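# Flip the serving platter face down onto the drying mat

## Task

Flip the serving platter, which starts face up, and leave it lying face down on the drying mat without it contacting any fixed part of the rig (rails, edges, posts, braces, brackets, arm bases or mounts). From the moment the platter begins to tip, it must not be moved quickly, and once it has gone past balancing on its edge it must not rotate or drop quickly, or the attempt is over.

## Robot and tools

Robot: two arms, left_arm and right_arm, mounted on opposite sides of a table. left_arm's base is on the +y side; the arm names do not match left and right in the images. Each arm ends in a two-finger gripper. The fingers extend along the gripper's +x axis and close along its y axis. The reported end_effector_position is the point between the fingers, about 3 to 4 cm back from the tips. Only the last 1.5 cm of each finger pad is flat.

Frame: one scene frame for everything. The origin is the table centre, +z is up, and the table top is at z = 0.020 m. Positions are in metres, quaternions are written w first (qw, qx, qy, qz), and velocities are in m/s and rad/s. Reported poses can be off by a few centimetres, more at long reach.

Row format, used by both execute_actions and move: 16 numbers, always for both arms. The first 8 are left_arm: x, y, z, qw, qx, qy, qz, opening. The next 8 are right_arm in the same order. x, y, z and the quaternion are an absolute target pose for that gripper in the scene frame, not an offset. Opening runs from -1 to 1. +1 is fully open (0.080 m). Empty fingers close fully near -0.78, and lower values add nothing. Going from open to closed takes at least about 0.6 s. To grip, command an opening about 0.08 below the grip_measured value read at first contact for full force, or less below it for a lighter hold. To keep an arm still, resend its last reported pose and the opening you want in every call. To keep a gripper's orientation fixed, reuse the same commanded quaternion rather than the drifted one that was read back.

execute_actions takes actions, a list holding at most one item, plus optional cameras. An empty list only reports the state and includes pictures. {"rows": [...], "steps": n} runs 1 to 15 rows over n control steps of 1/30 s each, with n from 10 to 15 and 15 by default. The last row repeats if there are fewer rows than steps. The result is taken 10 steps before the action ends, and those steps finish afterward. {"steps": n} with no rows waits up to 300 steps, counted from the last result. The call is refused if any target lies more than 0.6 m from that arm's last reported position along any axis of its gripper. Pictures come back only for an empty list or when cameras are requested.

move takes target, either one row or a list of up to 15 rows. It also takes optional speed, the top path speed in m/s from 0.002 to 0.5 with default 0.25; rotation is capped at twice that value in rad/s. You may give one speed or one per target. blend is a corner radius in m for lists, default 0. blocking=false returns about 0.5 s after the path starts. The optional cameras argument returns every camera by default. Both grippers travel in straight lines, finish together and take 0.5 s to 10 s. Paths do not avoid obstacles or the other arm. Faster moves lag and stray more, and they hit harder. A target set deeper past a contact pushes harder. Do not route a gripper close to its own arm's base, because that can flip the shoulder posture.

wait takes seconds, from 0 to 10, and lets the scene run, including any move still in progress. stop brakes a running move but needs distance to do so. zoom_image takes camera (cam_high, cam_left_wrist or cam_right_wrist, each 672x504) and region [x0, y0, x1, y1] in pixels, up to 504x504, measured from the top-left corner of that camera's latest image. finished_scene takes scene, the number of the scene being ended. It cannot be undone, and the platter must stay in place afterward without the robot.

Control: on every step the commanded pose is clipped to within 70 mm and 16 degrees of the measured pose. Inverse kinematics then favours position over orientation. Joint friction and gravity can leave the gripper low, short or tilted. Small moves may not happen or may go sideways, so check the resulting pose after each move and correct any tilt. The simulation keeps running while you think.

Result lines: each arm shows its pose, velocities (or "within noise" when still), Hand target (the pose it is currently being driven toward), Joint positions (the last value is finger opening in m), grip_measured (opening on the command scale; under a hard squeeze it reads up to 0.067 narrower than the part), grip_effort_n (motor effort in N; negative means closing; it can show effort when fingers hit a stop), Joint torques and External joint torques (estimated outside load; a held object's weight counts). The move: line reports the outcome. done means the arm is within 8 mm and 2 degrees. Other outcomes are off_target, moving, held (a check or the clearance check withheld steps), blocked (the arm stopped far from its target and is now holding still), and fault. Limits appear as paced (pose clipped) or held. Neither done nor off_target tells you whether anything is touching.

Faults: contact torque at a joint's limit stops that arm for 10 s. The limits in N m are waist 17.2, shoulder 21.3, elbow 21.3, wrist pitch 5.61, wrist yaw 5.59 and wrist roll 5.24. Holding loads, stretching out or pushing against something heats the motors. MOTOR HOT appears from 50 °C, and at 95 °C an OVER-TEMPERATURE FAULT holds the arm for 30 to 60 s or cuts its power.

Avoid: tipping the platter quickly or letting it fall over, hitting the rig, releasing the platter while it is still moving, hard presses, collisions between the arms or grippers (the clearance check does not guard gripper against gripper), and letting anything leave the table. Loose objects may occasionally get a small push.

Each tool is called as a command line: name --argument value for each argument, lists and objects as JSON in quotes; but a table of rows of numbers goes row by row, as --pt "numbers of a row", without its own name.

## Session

execute_actions --actions '[]'

Scene clock: 0.00 s of 3974.00 s.
left_arm: end_effector_position=(+0.3479, +0.1610, +0.3459) grip_measured=+1.000 grip_effort_n=n/a end_effector_quat_wxyz=(+0.891, +0.414, +0.147, -0.113) | right_arm: end_effector_position=(-0.2519, -0.2605, +0.3897) grip_measured=+1.000 grip_effort_n=n/a end_effector_quat_wxyz=(+0.545, +0.034, +0.465, +0.697)
Joint positions: left_arm=[0.639 1.689 1.56 -0.385 -0.76 0.485 0.08] | right_arm=[1.09 1.102 1.345 -0.813 0.553 1.206 0.08]
Joint velocities: within noise
Joint torques (N m): no reading
External joint torques (N m): no reading
Motor temperatures (°C): left_arm=[29 31 26 26 25 30] | right_arm=[27 28 27 28 30 26]
Heat: left arm: hottest shoulder 31 °C (+0.0 °C/min); right arm: hottest wrist yaw 30 °C (+0.0 °C/min).
Hand target: left_arm +0.3480, +0.1610, +0.3457; +0.891, +0.415, +0.148, -0.113 | right_arm -0.2517, -0.2605, +0.3897; +0.545, +0.034, +0.465, +0.697

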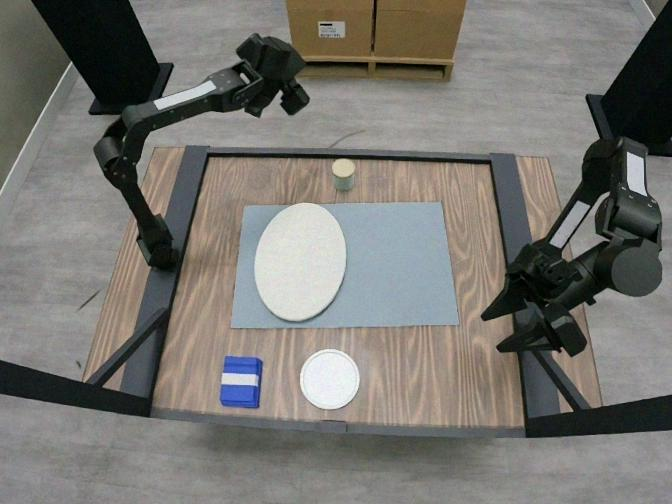

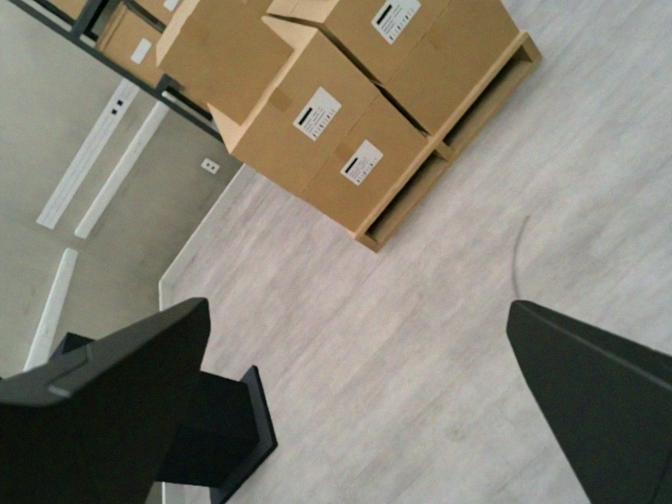

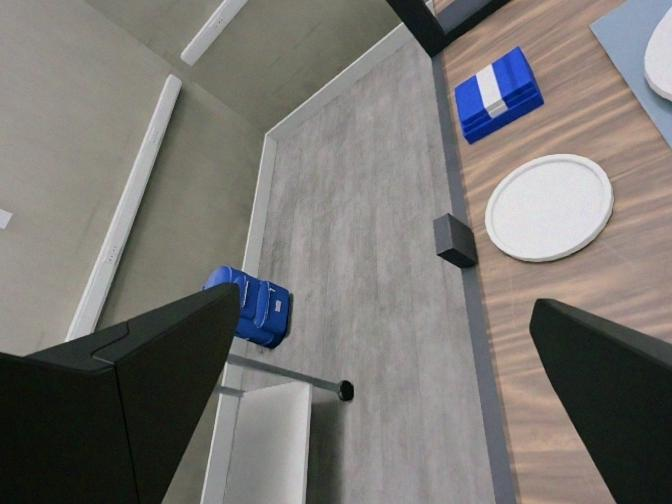

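zoom_image --camera "cam_high" --region '[220, 180, 380, 340]'

move --target '[0.25,0.25,0.35,0.891,0.414,0.147,-0.113,1,-0.035,-0.06,0.09,0.6533,0.2706,0.6533,0.2706,0.15]'

zoom_image --camera "cam_high" --region '[220, 180, 430, 340]'

Scaled by 3.150 from the camera's 672x504 image, which has a finer 960x720 frame.

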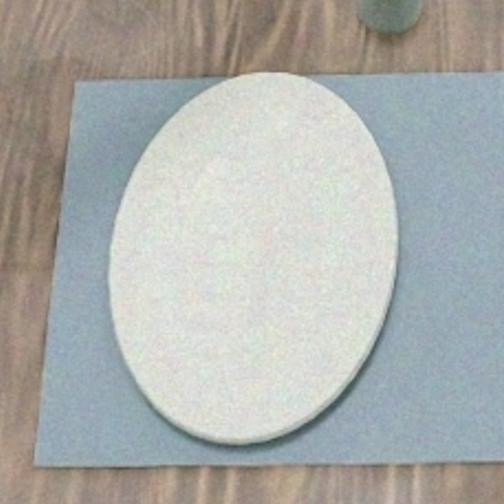

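Scene clock: 5.00 s of 3974.00 s.
left_arm: end_effector_position=(+0.2517, +0.2480, +0.3514) grip_measured=+1.000 grip_effort_n=-0.2 end_effector_quat_wxyz=(+0.891, +0.413, +0.147, -0.114) | right_arm: end_effector_position=(-0.0348, -0.0636, +0.0897) grip_measured=+0.153 grip_effort_n=-17.9 end_effector_quat_wxyz=(+0.656, +0.269, +0.652, +0.270)
Joint positions: left_arm=[0.541 1.221 1.182 -0.524 -0.841 0.413 0.08] | right_arm=[0.006 1.68 0.751 0.141 0.02 1.582 0.042]
Joint velocities: within noise
Joint torques (N m): left_arm=[-0.24 -4.78 6.75 1.27 -0.49 -0.11] | right_arm=[-0.08 -6.48 5.57 1.37 -0.12 0.08]
External joint torques (N m): left_arm=[-0.23 -0.7 0.04 -0.18 -0.25 -0.07] | right_arm=[-0.13 0.06 -0.15 -0.06 -0.16 0.12]
Motor temperatures (°C): left_arm=[29 32 27 27 25 30] | right_arm=[27 28 27 29 30 26]
Heat: left arm: hottest shoulder 32 °C (+12.0 °C/min); right arm: hottest wrist yaw 30 °C (+0.0 °C/min).
Hand target: left_arm +0.2500, +0.2500, +0.3500; +0.891, +0.414, +0.147, -0.113 | right_arm -0.0350, -0.0601, +0.0900; +0.653, +0.271, +0.653, +0.271
Off the commanded pose: left_arm 0.003 m, 0 deg | right_arm 0.004 m, 0 deg.
Kept back: nothing.
move: done

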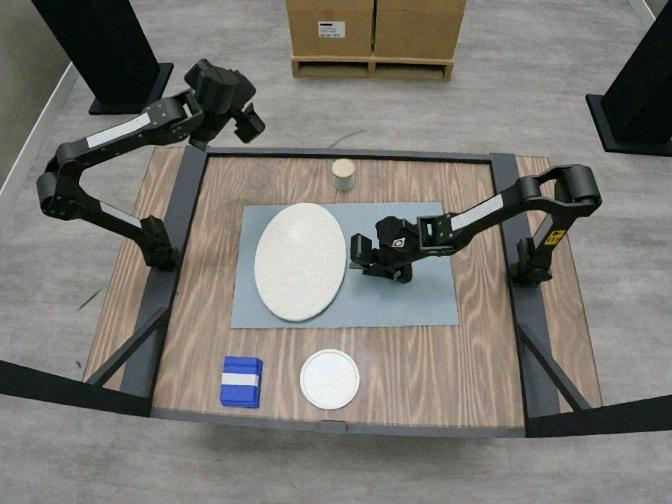

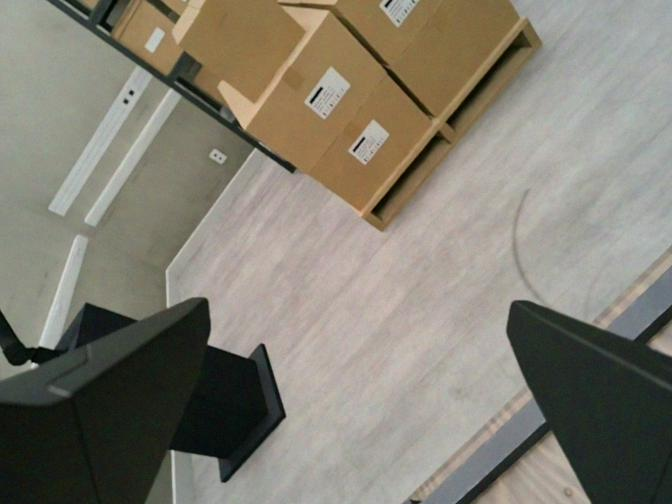

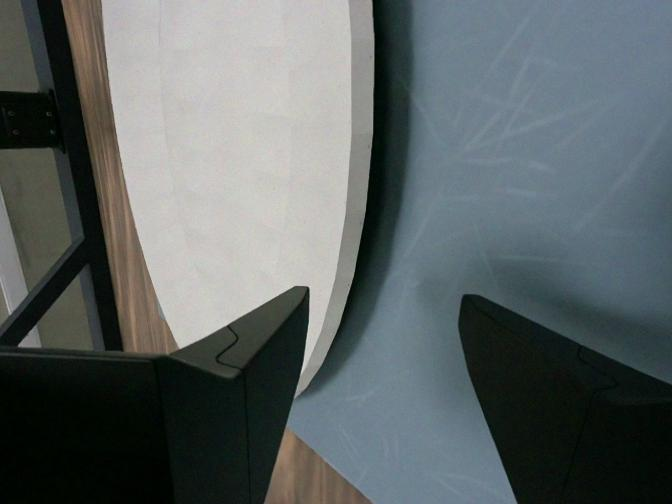

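Scaled by 2.400 from the camera's 672x504 image, which has a finer 960x720 frame.

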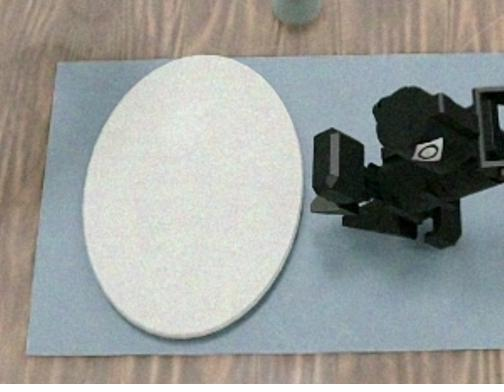

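move --pt "0.25 0.25 0.35 0.891 0.414 0.147 -0.113 1 -0.03 -0.085 0.058 0.6666 0.3044 0.6382 0.236 0.15" --pt "0.25 0.25 0.35 0.891 0.414 0.147 -0.113 1 -0.028 -0.045 0.057 0.6666 0.3044 0.6382 0.236 0.15" --speed 0.07

zoom_image --camera "cam_high" --region '[220, 180, 430, 340]'

Scene clock: 7.70 s of 3974.00 s.
left_arm: end_effector_position=(+0.2517, +0.2480, +0.3514) grip_measured=+1.000 grip_effort_n=-0.2 end_effector_quat_wxyz=(+0.891, +0.413, +0.147, -0.114) | right_arm: end_effector_position=(-0.0297, -0.0473, +0.0662) grip_measured=+0.153 grip_effort_n=-17.0 end_effector_quat_wxyz=(+0.663, +0.311, +0.637, +0.243)
Joint positions: left_arm=[0.541 1.221 1.182 -0.524 -0.841 0.413 0.08] | right_arm=[0.022 1.808 0.764 0.274 0.098 1.671 0.042]
Joint velocities: within noise
Joint torques (N m): left_arm=[-0.24 -4.81 6.77 1.26 -0.49 -0.1] | right_arm=[-0.43 -4.2 5.62 1.22 0.08 -0.15]
External joint torques (N m): left_arm=[-0.26 -0.66 -0.03 -0.21 -0.23 -0.07] | right_arm=[-0.41 2.91 0.33 -0.22 0 -0.12]
Motor temperatures (°C): left_arm=[29 32 27 27 25 30] | right_arm=[27 28 28 30 30 26]
Heat: left arm: hottest shoulder 32 °C (+7.8 °C/min); right arm: hottest wrist pitch 30 °C (+15.6 °C/min).
Hand target: left_arm +0.2500, +0.2500, +0.3500; +0.891, +0.414, +0.147, -0.113 | right_arm -0.0280, -0.0454, +0.0572; +0.667, +0.304, +0.638, +0.236
Off the commanded pose: left_arm 0.003 m, 0 deg | right_arm 0.010 m, 1 deg.
Kept back: nothing.
move: off_target (right_arm)

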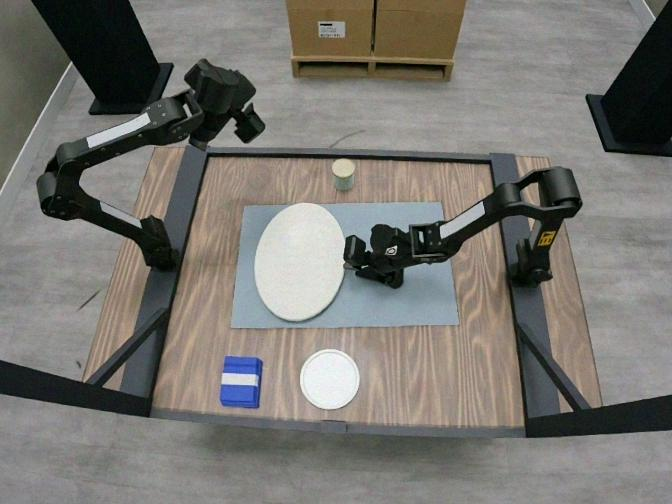

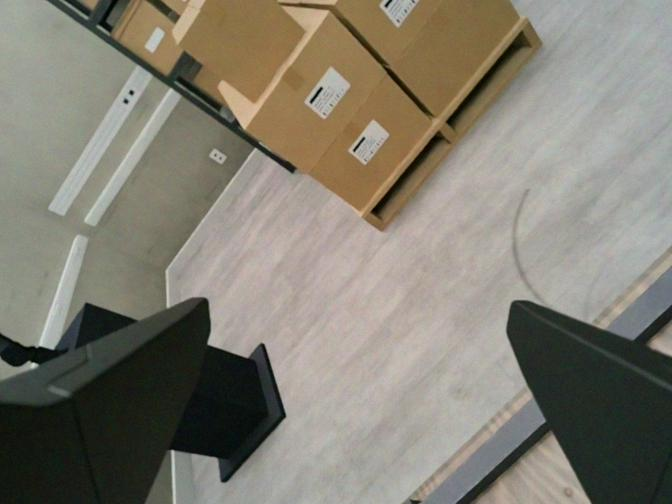

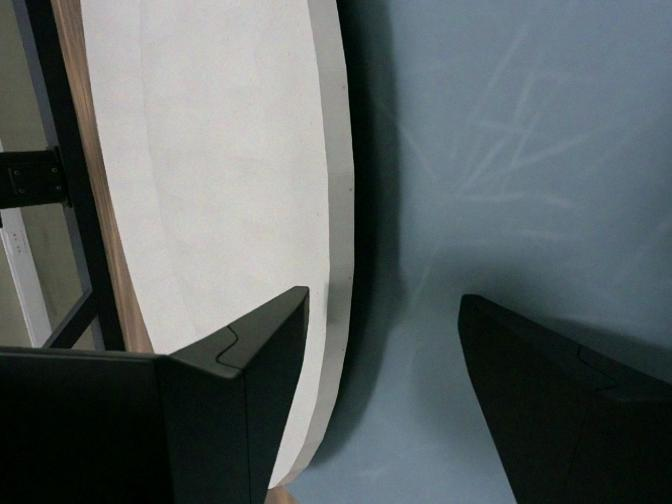

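Scaled by 2.400 from the camera's 672x504 image, which has a finer 960x720 frame.

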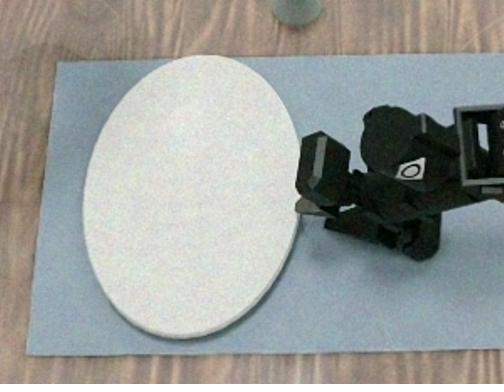

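move --pt "0.25 0.25 0.35 0.891 0.414 0.147 -0.113 1 -0.026 -0.025 0.06 0.6666 0.3044 0.6382 0.236 0.15" --pt "0.25 0.25 0.35 0.891 0.414 0.147 -0.113 1 -0.024 -0.003 0.057 0.6666 0.3044 0.6382 0.236 0.15" --pt "0.25 0.25 0.35 0.891 0.414 0.147 -0.113 1 -0.024 -0.003 0.057 0.6666 0.3044 0.6382 0.236 -0.3" --speed 0.05

zoom_image --camera "cam_high" --region '[220, 180, 430, 340]'

Scene clock: 9.90 s of 3974.00 s.
left_arm: end_effector_position=(+0.2517, +0.2480, +0.3514) grip_measured=+1.000 grip_effort_n=-0.2 end_effector_quat_wxyz=(+0.891, +0.413, +0.147, -0.114) | right_arm: end_effector_position=(-0.0262, -0.0051, +0.0661) grip_measured=-0.294 grip_effort_n=-25.8 end_effector_quat_wxyz=(+0.665, +0.308, +0.636, +0.241)
Joint positions: left_arm=[0.541 1.221 1.182 -0.524 -0.841 0.413 0.08] | right_arm=[0.008 1.936 0.953 0.207 0.091 1.66 0.022]
Joint velocities: within noise
Joint torques (N m): left_arm=[-0.23 -4.81 6.74 1.27 -0.48 -0.1] | right_arm=[-0.51 -6.14 5.51 1.69 0 -0.1]
External joint torques (N m): left_arm=[-0.24 -0.69 -0.02 -0.2 -0.23 -0.07] | right_arm=[-0.46 2.01 0.11 0.29 -0.09 -0.07]
Motor temperatures (°C): left_arm=[29 32 27 27 25 30] | right_arm=[27 29 28 30 30 26]
Heat: left arm: hottest shoulder 32 °C (+6.1 °C/min); right arm: hottest wrist pitch 30 °C (+12.1 °C/min).
Hand target: left_arm +0.2500, +0.2500, +0.3500; +0.891, +0.414, +0.147, -0.113 | right_arm -0.0240, -0.0033, +0.0572; +0.667, +0.305, +0.638, +0.236
Off the commanded pose: left_arm 0.003 m, 0 deg | right_arm 0.010 m, 1 deg.
Kept back: nothing.
move: off_target (right_arm); target 3's new opening was sent with right_arm's hand 0.011 m and 1 deg from that target

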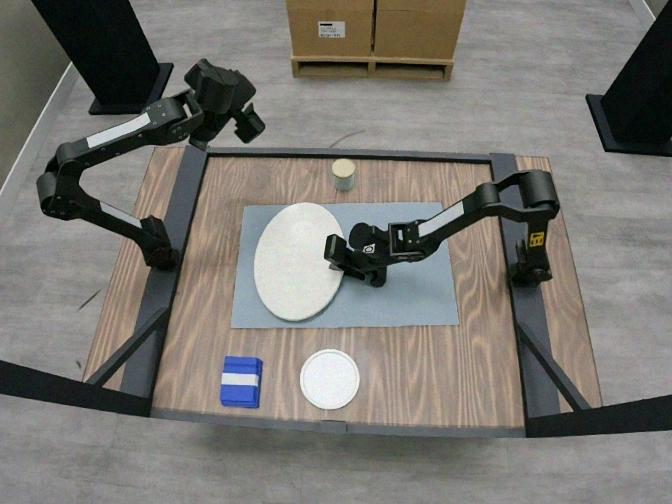

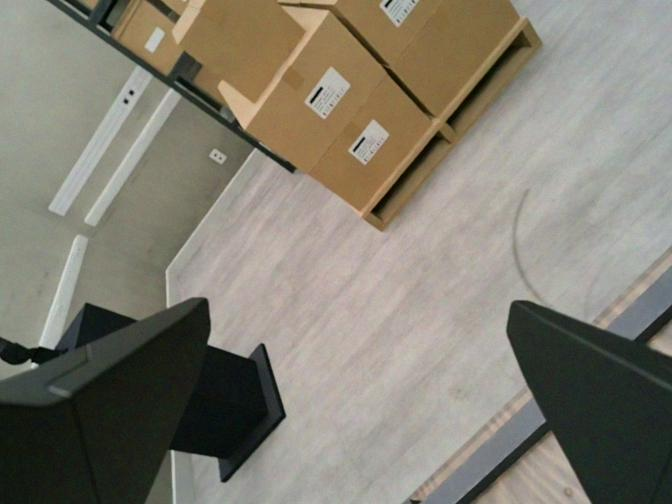

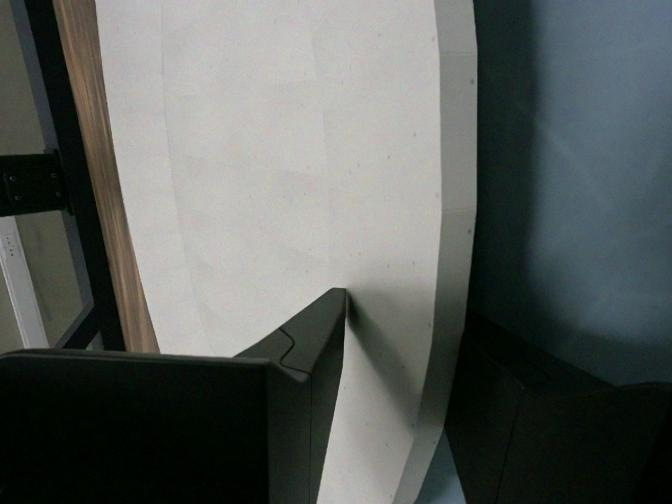

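Scaled by 2.400 from the camera's 672x504 image, which has a finer 960x720 frame.

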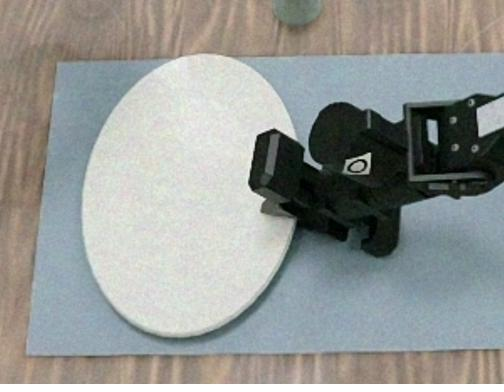

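move --pt "0.25 0.25 0.35 0.891 0.414 0.147 -0.113 1 -0.024 -0.002 0.108 0.6214 0.4005 0.5827 0.3374 -0.4" --pt "0.25 0.25 0.35 0.891 0.414 0.147 -0.113 1 -0.024 -0.002 0.108 0.6214 0.4005 0.5827 0.3374 -0.55" --pt "0.25 0.25 0.35 0.891 0.414 0.147 -0.113 1 -0.024 -0.002 0.108 0.6214 0.4005 0.5827 0.3374 -0.72" --speed 0.05

zoom_image --camera "cam_high" --region '[220, 180, 430, 340]'

Scene clock: 15.60 s of 3974.00 s.
left_arm: end_effector_position=(+0.2517, +0.2480, +0.3514) grip_measured=+1.000 grip_effort_n=-0.2 end_effector_quat_wxyz=(+0.891, +0.413, +0.147, -0.114) | right_arm: end_effector_position=(-0.0271, -0.0084, +0.0944) grip_measured=-0.628 grip_effort_n=-83.5 end_effector_quat_wxyz=(+0.627, +0.385, +0.593, +0.327)
Joint positions: left_arm=[0.541 1.221 1.182 -0.524 -0.841 0.413 0.08] | right_arm=[0.016 1.879 0.772 0.589 0.11 1.634 0.007]
Joint velocities: within noise
Joint torques (N m): left_arm=[-0.24 -4.81 6.77 1.27 -0.49 -0.1] | right_arm=[-0.4 -10.77 5.28 2.39 0.37 -0.16]
External joint torques (N m): left_arm=[-0.22 -0.67 -0.03 -0.21 -0.24 -0.07] | right_arm=[-0.44 -3.22 0.1 0.78 0.31 -0.11]
Motor temperatures (°C): left_arm=[29 32 28 27 25 30] | right_arm=[27 30 29 34 30 26]
Heat: left arm: hottest shoulder 32 °C (+3.8 °C/min); right arm: hottest wrist pitch 34 °C (+23.1 °C/min).
Hand target: left_arm +0.2500, +0.2500, +0.3500; +0.891, +0.414, +0.147, -0.113 | right_arm -0.0240, -0.0023, +0.1080; +0.621, +0.400, +0.583, +0.337
Off the commanded pose: left_arm 0.003 m, 0 deg | right_arm 0.015 m, 3 deg.
Kept back: nothing.
move: off_target (right_arm); target 2's new opening was sent with right_arm's hand 0.019 m and 3 deg from that target; target 3's new opening was sent with right_arm's hand 0.019 m and 3 deg from that target

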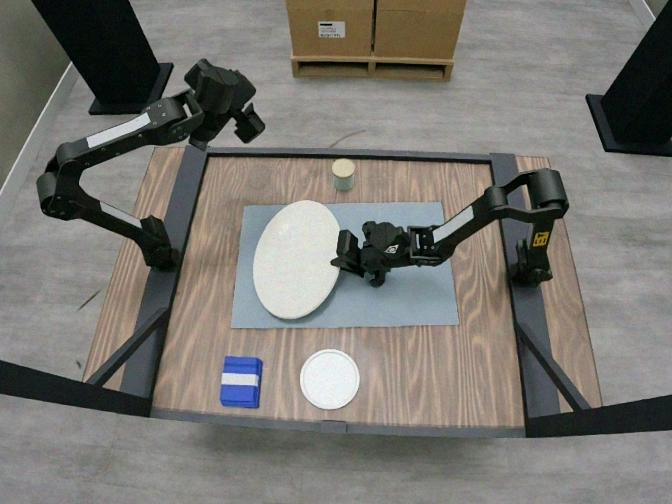

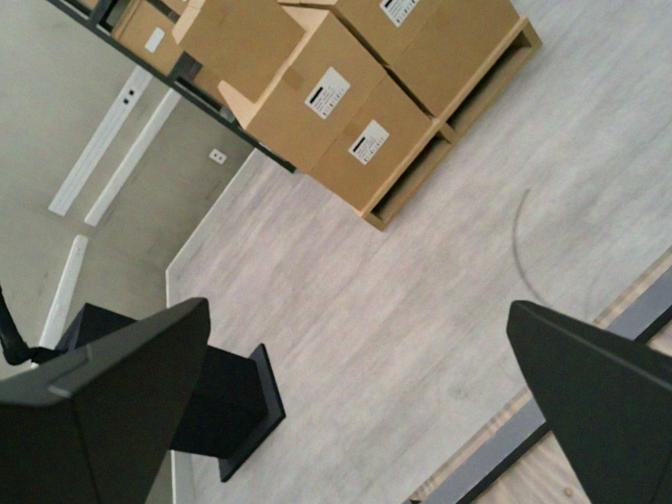

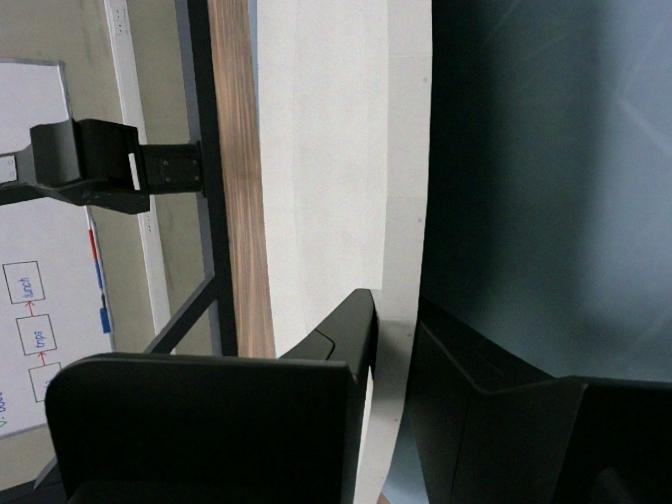

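Scaled by 2.400 from the camera's 672x504 image, which has a finer 960x720 frame.

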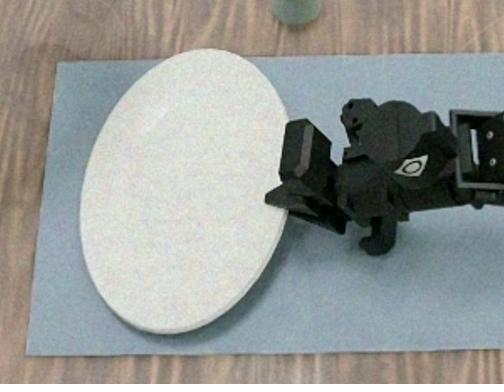

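move --pt "0.25 0.25 0.35 0.891 0.414 0.147 -0.113 1 -0.024 0.025 0.165 0.6666 0.3044 0.6382 0.236 -1" --pt "0.25 0.25 0.35 0.891 0.414 0.147 -0.113 1 -0.024 0.035 0.215 0.6916 0.2184 0.6725 0.147 -1" --speed 0.05 --blend 0.02

move --pt "0.25 0.25 0.35 0.891 0.414 0.147 -0.113 1 -0.024 -0.02 0.255 0.7032 0.147 0.6916 0.0739 -1" --pt "0.25 0.25 0.35 0.891 0.414 0.147 -0.113 1 -0.024 -0.06 0.275 0.7032 0.147 0.6916 0.0739 -1" --speed 0.05 --blend 0.02

zoom_image --camera "cam_high" --region '[220, 140, 430, 340]'

Scene clock: 22.60 s of 3974.00 s.
left_arm: end_effector_position=(+0.2517, +0.2480, +0.3514) grip_measured=+1.000 grip_effort_n=-0.2 end_effector_quat_wxyz=(+0.891, +0.413, +0.147, -0.114) | right_arm: end_effector_position=(-0.0246, +0.0339, +0.2020) grip_measured=-0.628 grip_effort_n=-83.5 end_effector_quat_wxyz=(+0.695, +0.209, +0.673, +0.142) end_effector_velocity=(+0.000, -0.002, -0.002) end_effector_angular_velocity=(-0.028, +0.009, +0.022)
Joint positions: left_arm=[0.541 1.221 1.182 -0.524 -0.841 0.413 0.08] | right_arm=[-0.007 2.035 1.853 -0.889 0.059 1.663 0.007]
Joint velocities: left_arm=[within noise] | right_arm=[-0.007 0.012 0.022 -0.037 -0.022 -0.022 0]
Joint torques (N m): left_arm=[-0.25 -4.8 6.74 1.27 -0.49 -0.1] | right_arm=[-0.4 -13.37 8.03 -0.06 0.05 0.07]
External joint torques (N m): left_arm=[-0.22 -0.77 0.06 -0.17 -0.25 -0.07] | right_arm=[-0.4 -3.33 1.49 -1.12 -0.03 0.09]
Motor temperatures (°C): left_arm=[29 32 28 28 25 30] | right_arm=[27 32 31 33 30 26]
Heat: left arm: hottest shoulder 32 °C (+2.7 °C/min); right arm: hottest wrist pitch 33 °C (+13.3 °C/min).
Hand target: left_arm +0.2500, +0.2500, +0.3500; +0.891, +0.414, +0.147, -0.113 | right_arm -0.0239, +0.0348, +0.2149; +0.692, +0.219, +0.673, +0.147
Off the commanded pose: left_arm 0.003 m, 0 deg | right_arm 0.013 m, 1 deg.
Kept back: nothing.
move: off_target (right_arm)

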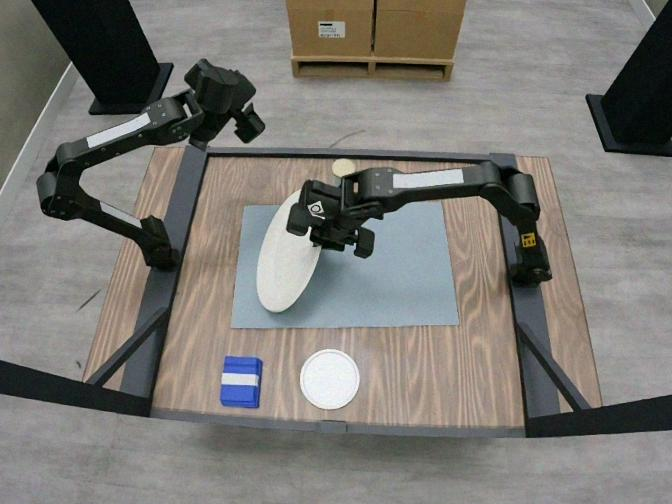

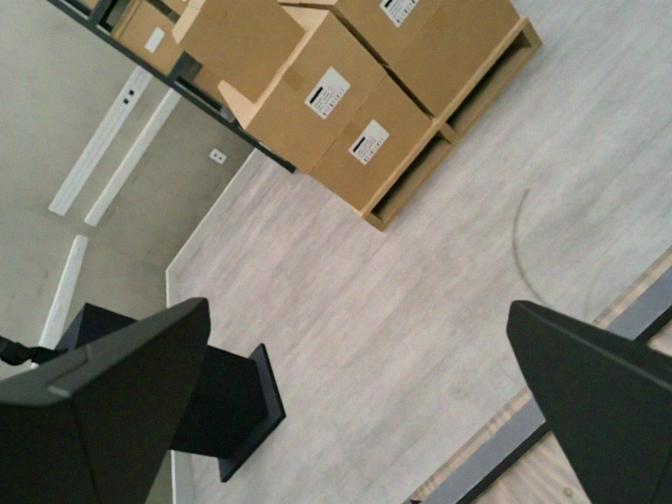

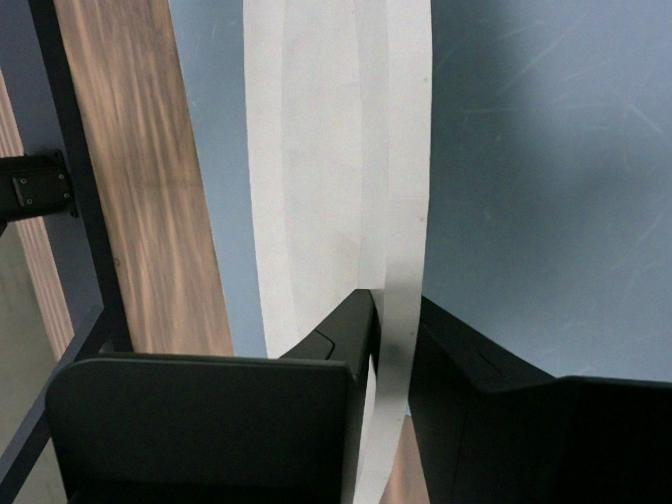

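Scene clock: 25.93 s of 3974.00 s.
left_arm: end_effector_position=(+0.2517, +0.2480, +0.3514) grip_measured=+1.000 grip_effort_n=-0.2 end_effector_quat_wxyz=(+0.891, +0.413, +0.147, -0.114) | right_arm: end_effector_position=(-0.0251, -0.0557, +0.2482) grip_measured=-0.628 grip_effort_n=-83.5 end_effector_quat_wxyz=(+0.708, +0.119, +0.694, +0.050)
Joint positions: left_arm=[0.541 1.221 1.182 -0.524 -0.841 0.413 0.08] | right_arm=[-0.014 1.924 1.964 -1.373 0.032 1.668 0.007]
Joint velocities: within noise
Joint torques (N m): left_arm=[-0.24 -4.8 6.76 1.26 -0.49 -0.1] | right_arm=[-0.29 -17.74 6.05 0.69 0.1 0.03]
External joint torques (N m): left_arm=[-0.27 -0.77 0.03 -0.2 -0.23 -0.07] | right_arm=[-0.29 -9.14 0.12 -0.01 0.03 0.04]
Motor temperatures (°C): left_arm=[29 32 28 28 25 30] | right_arm=[27 35 32 33 30 26]
Heat: left arm: hottest shoulder 32 °C (+2.3 °C/min); right arm: hottest shoulder 35 °C (+16.2 °C/min).
Hand target: left_arm +0.2500, +0.2500, +0.3500; +0.891, +0.414, +0.147, -0.113 | right_arm -0.0240, -0.0605, +0.2743; +0.703, +0.147, +0.692, +0.074
Off the commanded pose: left_arm 0.003 m, 0 deg | right_arm 0.027 m, 4 deg.
Kept back: nothing.
move: off_target (right_arm)

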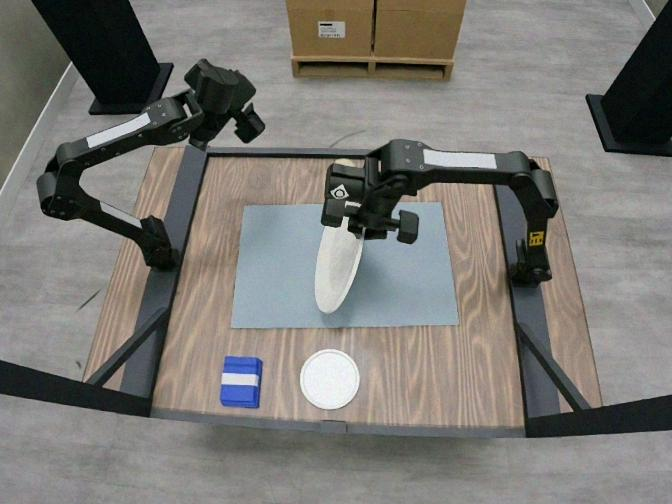

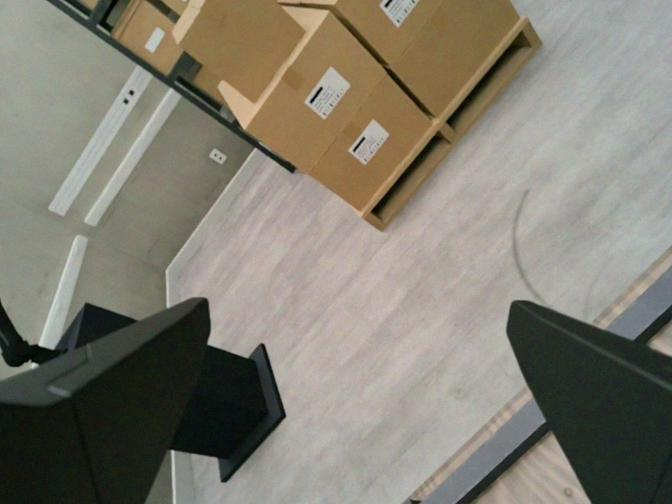

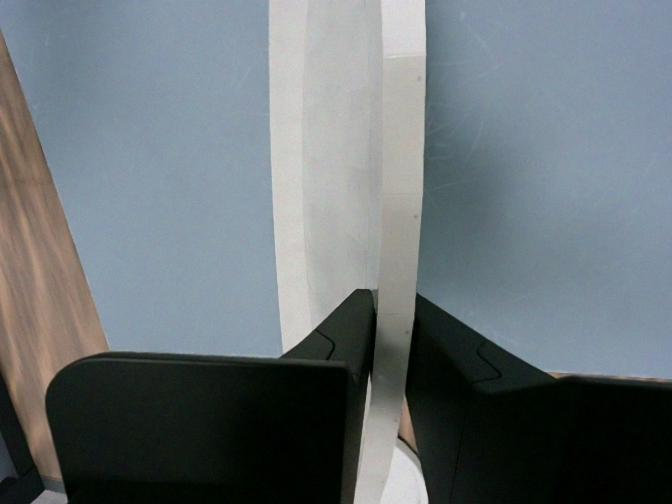

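Scaled by 2.400 from the camera's 672x504 image, which has a finer 960x720 frame.

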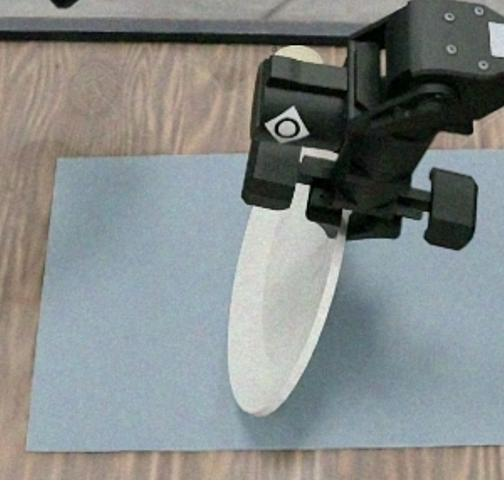

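move --pt "0.25 0.25 0.35 0.891 0.414 0.147 -0.113 1 -0.024 -0.08 0.295 0.707 0.0678 0.7038 -0.0062 -1" --speed 0.06

move --pt "0.25 0.25 0.35 0.891 0.414 0.147 -0.113 1 -0.024 -0.08 0.295 0.6792 -0.2079 0.6526 0.2636 -1" --pt "0.25 0.25 0.35 0.891 0.414 0.147 -0.113 1 -0.024 -0.08 0.295 0.5479 -0.452 0.502 0.4933 -1" --speed 0.12 --blend 0.02

zoom_image --camera "cam_high" --region '[220, 140, 430, 340]'

Scene clock: 29.17 s of 3974.00 s.
left_arm: end_effector_position=(+0.2517, +0.2480, +0.3514) grip_measured=+1.000 grip_effort_n=-0.2 end_effector_quat_wxyz=(+0.891, +0.413, +0.147, -0.114) | right_arm: end_effector_position=(-0.0248, -0.0744, +0.2617) grip_measured=-0.628 grip_effort_n=-83.5 end_effector_quat_wxyz=(+0.706, +0.083, +0.704, +0.009)
Joint positions: left_arm=[0.541 1.221 1.182 -0.524 -0.841 0.413 0.08] | right_arm=[-0.023 1.975 2.111 -1.578 0.009 1.668 0.007]
Joint velocities: within noise
Joint torques (N m): left_arm=[-0.24 -4.81 6.75 1.27 -0.49 -0.1] | right_arm=[-0.48 -18.66 7.23 0.24 0.08 -0.12]
External joint torques (N m): left_arm=[-0.24 -0.66 -0.07 -0.21 -0.24 -0.06] | right_arm=[-0.48 -10.01 1.67 -0.27 0.02 -0.12]
Motor temperatures (°C): left_arm=[29 32 28 28 25 30] | right_arm=[27 37 33 32 30 26]
Heat: left arm: hottest shoulder 32 °C (+2.1 °C/min); right arm: hottest shoulder 37 °C (+18.5 °C/min). Heating fast: the right arm's shoulder motor: a push or a pull is the cause, and it goes on while you think. Ease it with your next call, before anything else.
Hand target: left_arm +0.2500, +0.2500, +0.3500; +0.891, +0.414, +0.147, -0.113 | right_arm -0.0240, -0.0809, +0.2934; +0.701, +0.115, +0.702, +0.042
Off the commanded pose: left_arm 0.003 m, 0 deg | right_arm 0.034 m, 2 deg.
joint sent to its limit (right arm) — joint 4 (wrist pitch), lower limit.
Kept back: nothing.
move: off_target (right_arm)

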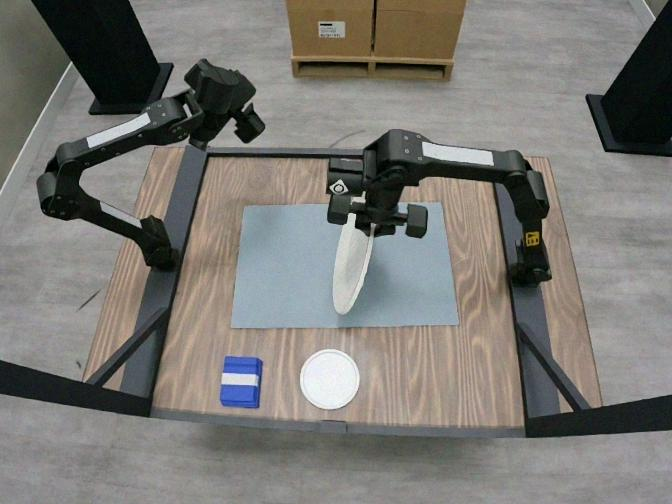

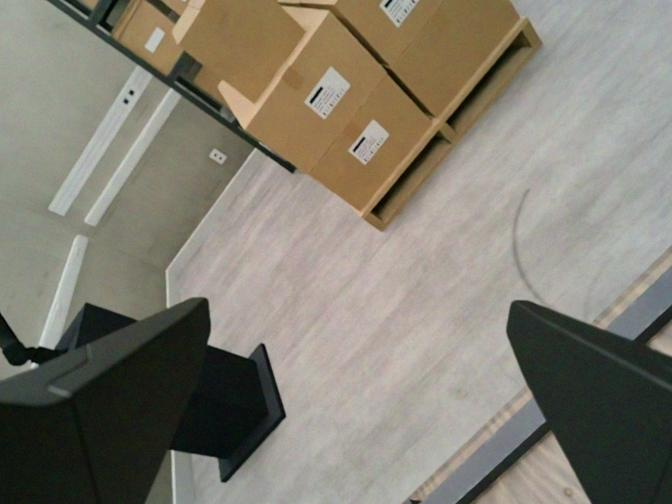

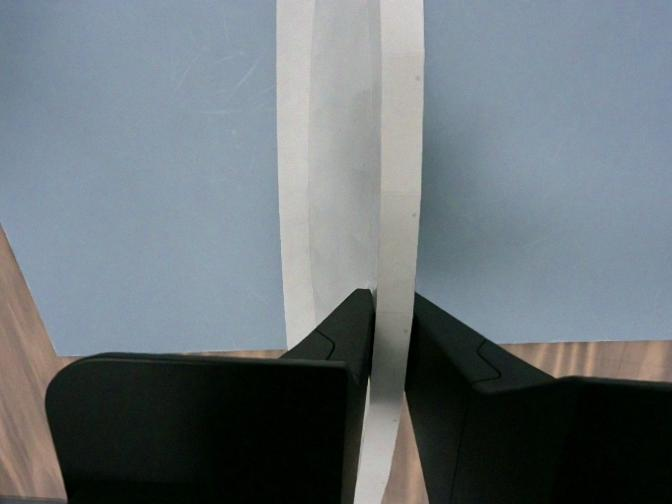

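Scene clock: 36.07 s of 3974.00 s.
left_arm: end_effector_position=(+0.2517, +0.2480, +0.3514) grip_measured=+1.000 grip_effort_n=-0.2 end_effector_quat_wxyz=(+0.891, +0.413, +0.147, -0.114) | right_arm: end_effector_position=(-0.0225, -0.0752, +0.2643) grip_measured=-0.628 grip_effort_n=-83.5 end_effector_quat_wxyz=(+0.561, -0.437, +0.491, +0.503)
Joint positions: left_arm=[0.541 1.221 1.182 -0.524 -0.841 0.413 0.08] | right_arm=[-0.028 1.968 2.111 -1.578 0.011 0.099 0.007]
Joint velocities: within noise
Joint torques (N m): left_arm=[-0.24 -4.81 6.75 1.27 -0.49 -0.1] | right_arm=[0.02 -18.06 7.44 0.28 -0.02 -0.18]
External joint torques (N m): left_arm=[-0.24 -0.63 -0.06 -0.2 -0.23 -0.07] | right_arm=[-0.02 -9.33 1.8 -0.28 -0.02 -0.18]
Motor temperatures (°C): left_arm=[29 33 29 28 26 30] | right_arm=[27 42 33 32 30 26]
Heat: left arm: hottest shoulder 33 °C (+3.3 °C/min); right arm: hottest shoulder 42 °C (+23.3 °C/min). Heating fast: the right arm's shoulder motor: a push or a pull is the cause, and it goes on while you think. Ease it with your next call, before anything else.
Hand target: left_arm +0.2500, +0.2500, +0.3500; +0.891, +0.414, +0.147, -0.113 | right_arm -0.0239, -0.0809, +0.2936; +0.578, -0.415, +0.467, +0.526
Off the commanded pose: left_arm 0.003 m, 0 deg | right_arm 0.031 m, 3 deg.
joint sent to its limit (right arm) — joint 4 (wrist pitch), lower limit.
Kept back: nothing.
move: off_target (right_arm)

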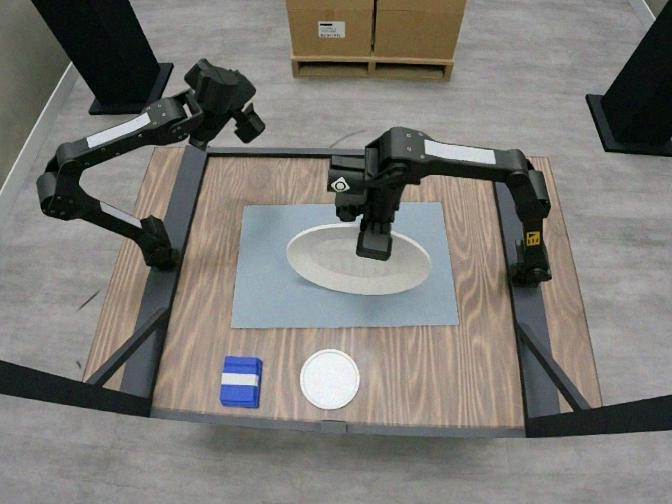

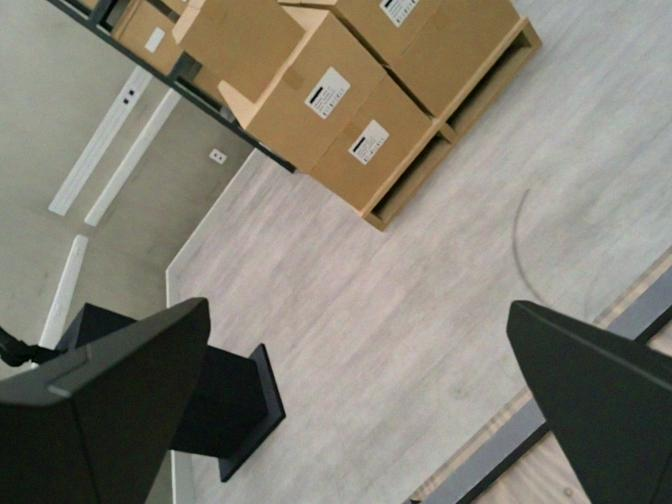

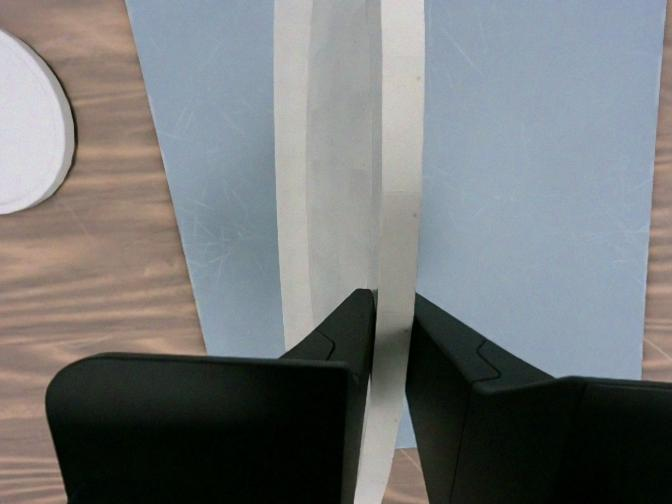

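Scaled by 2.400 from the camera's 672x504 image, which has a finer 960x720 frame.

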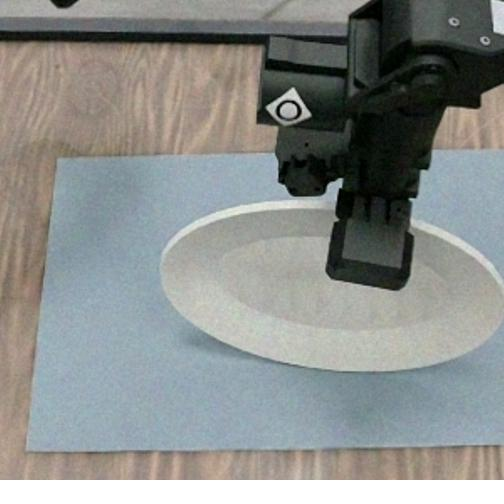

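Perfect. Finish the spin, then carry back outward.

move --pt "0.25 0.25 0.35 0.891 0.414 0.147 -0.113 1 -0.024 -0.078 0.285 0.3332 -0.6273 0.275 0.6479 -1" --pt "0.25 0.25 0.35 0.891 0.414 0.147 -0.113 1 -0.024 -0.075 0.285 0.0678 -0.707 0.0062 0.7038 -1" --speed 0.12 --blend 0.02

zoom_image --camera "cam_high" --region '[220, 140, 430, 340]'

Scene clock: 43.37 s of 3974.00 s.
left_arm: end_effector_position=(+0.2517, +0.2480, +0.3514) grip_measured=+1.000 grip_effort_n=-0.2 end_effector_quat_wxyz=(+0.891, +0.413, +0.147, -0.114) | right_arm: end_effector_position=(-0.0319, -0.0724, +0.2662) grip_measured=-0.628 grip_effort_n=-83.5 end_effector_quat_wxyz=(+0.090, -0.696, -0.017, +0.713)
Joint positions: left_arm=[0.541 1.221 1.182 -0.524 -0.841 0.413 0.08] | right_arm=[-0.015 1.967 2.116 -1.568 -0.016 -1.464 0.007]
Joint velocities: within noise
Joint torques (N m): left_arm=[-0.24 -4.82 6.75 1.27 -0.49 -0.1] | right_arm=[-1.05 -14.05 7.63 -0.43 0.72 -0.36]
External joint torques (N m): left_arm=[-0.27 -0.63 -0.07 -0.21 -0.23 -0.06] | right_arm=[-1.1 -5.55 2.08 -0.99 0.79 -0.37]
Motor temperatures (°C): left_arm=[29 33 29 28 26 30] | right_arm=[27 43 33 31 30 26]
Heat: left arm: hottest shoulder 33 °C (+2.8 °C/min); right arm: hottest shoulder 43 °C (+20.8 °C/min).
Hand target: left_arm +0.2500, +0.2500, +0.3500; +0.891, +0.414, +0.147, -0.113 | right_arm -0.0242, -0.0756, +0.2842; -0.107, +0.702, +0.033, -0.703
Off the commanded pose: left_arm 0.003 m, 0 deg | right_arm 0.021 m, 4 deg.
joint sent to its limit (right arm) — joint 4 (wrist pitch), lower limit.
Kept back: nothing.
move: off_target (right_arm)

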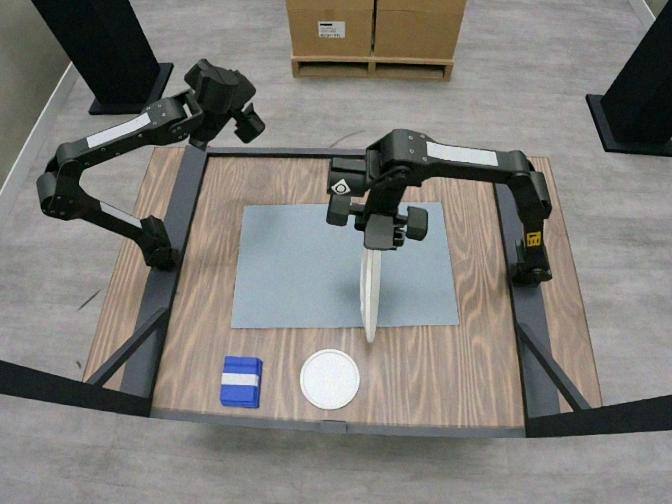

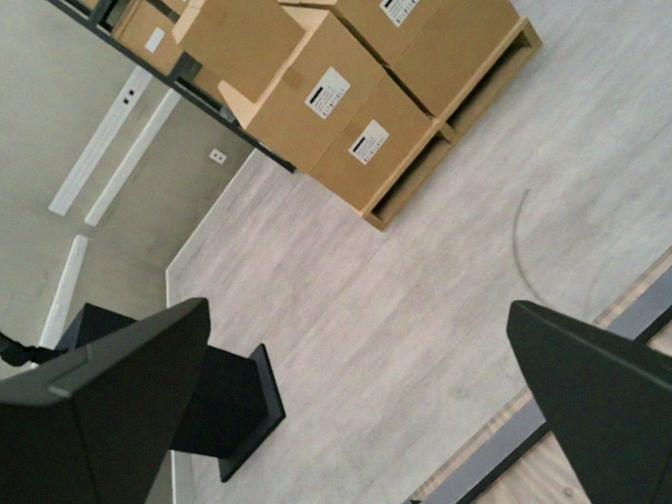

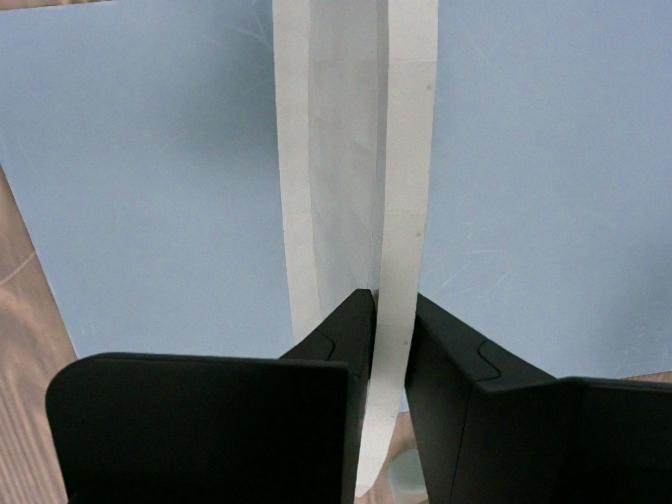

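Scaled by 2.400 from the camera's 672x504 image, which has a finer 960x720 frame.

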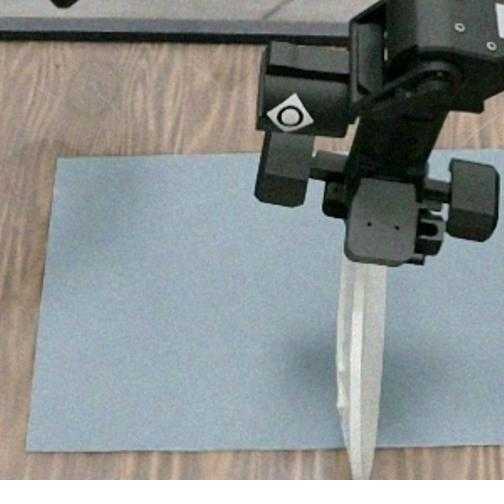

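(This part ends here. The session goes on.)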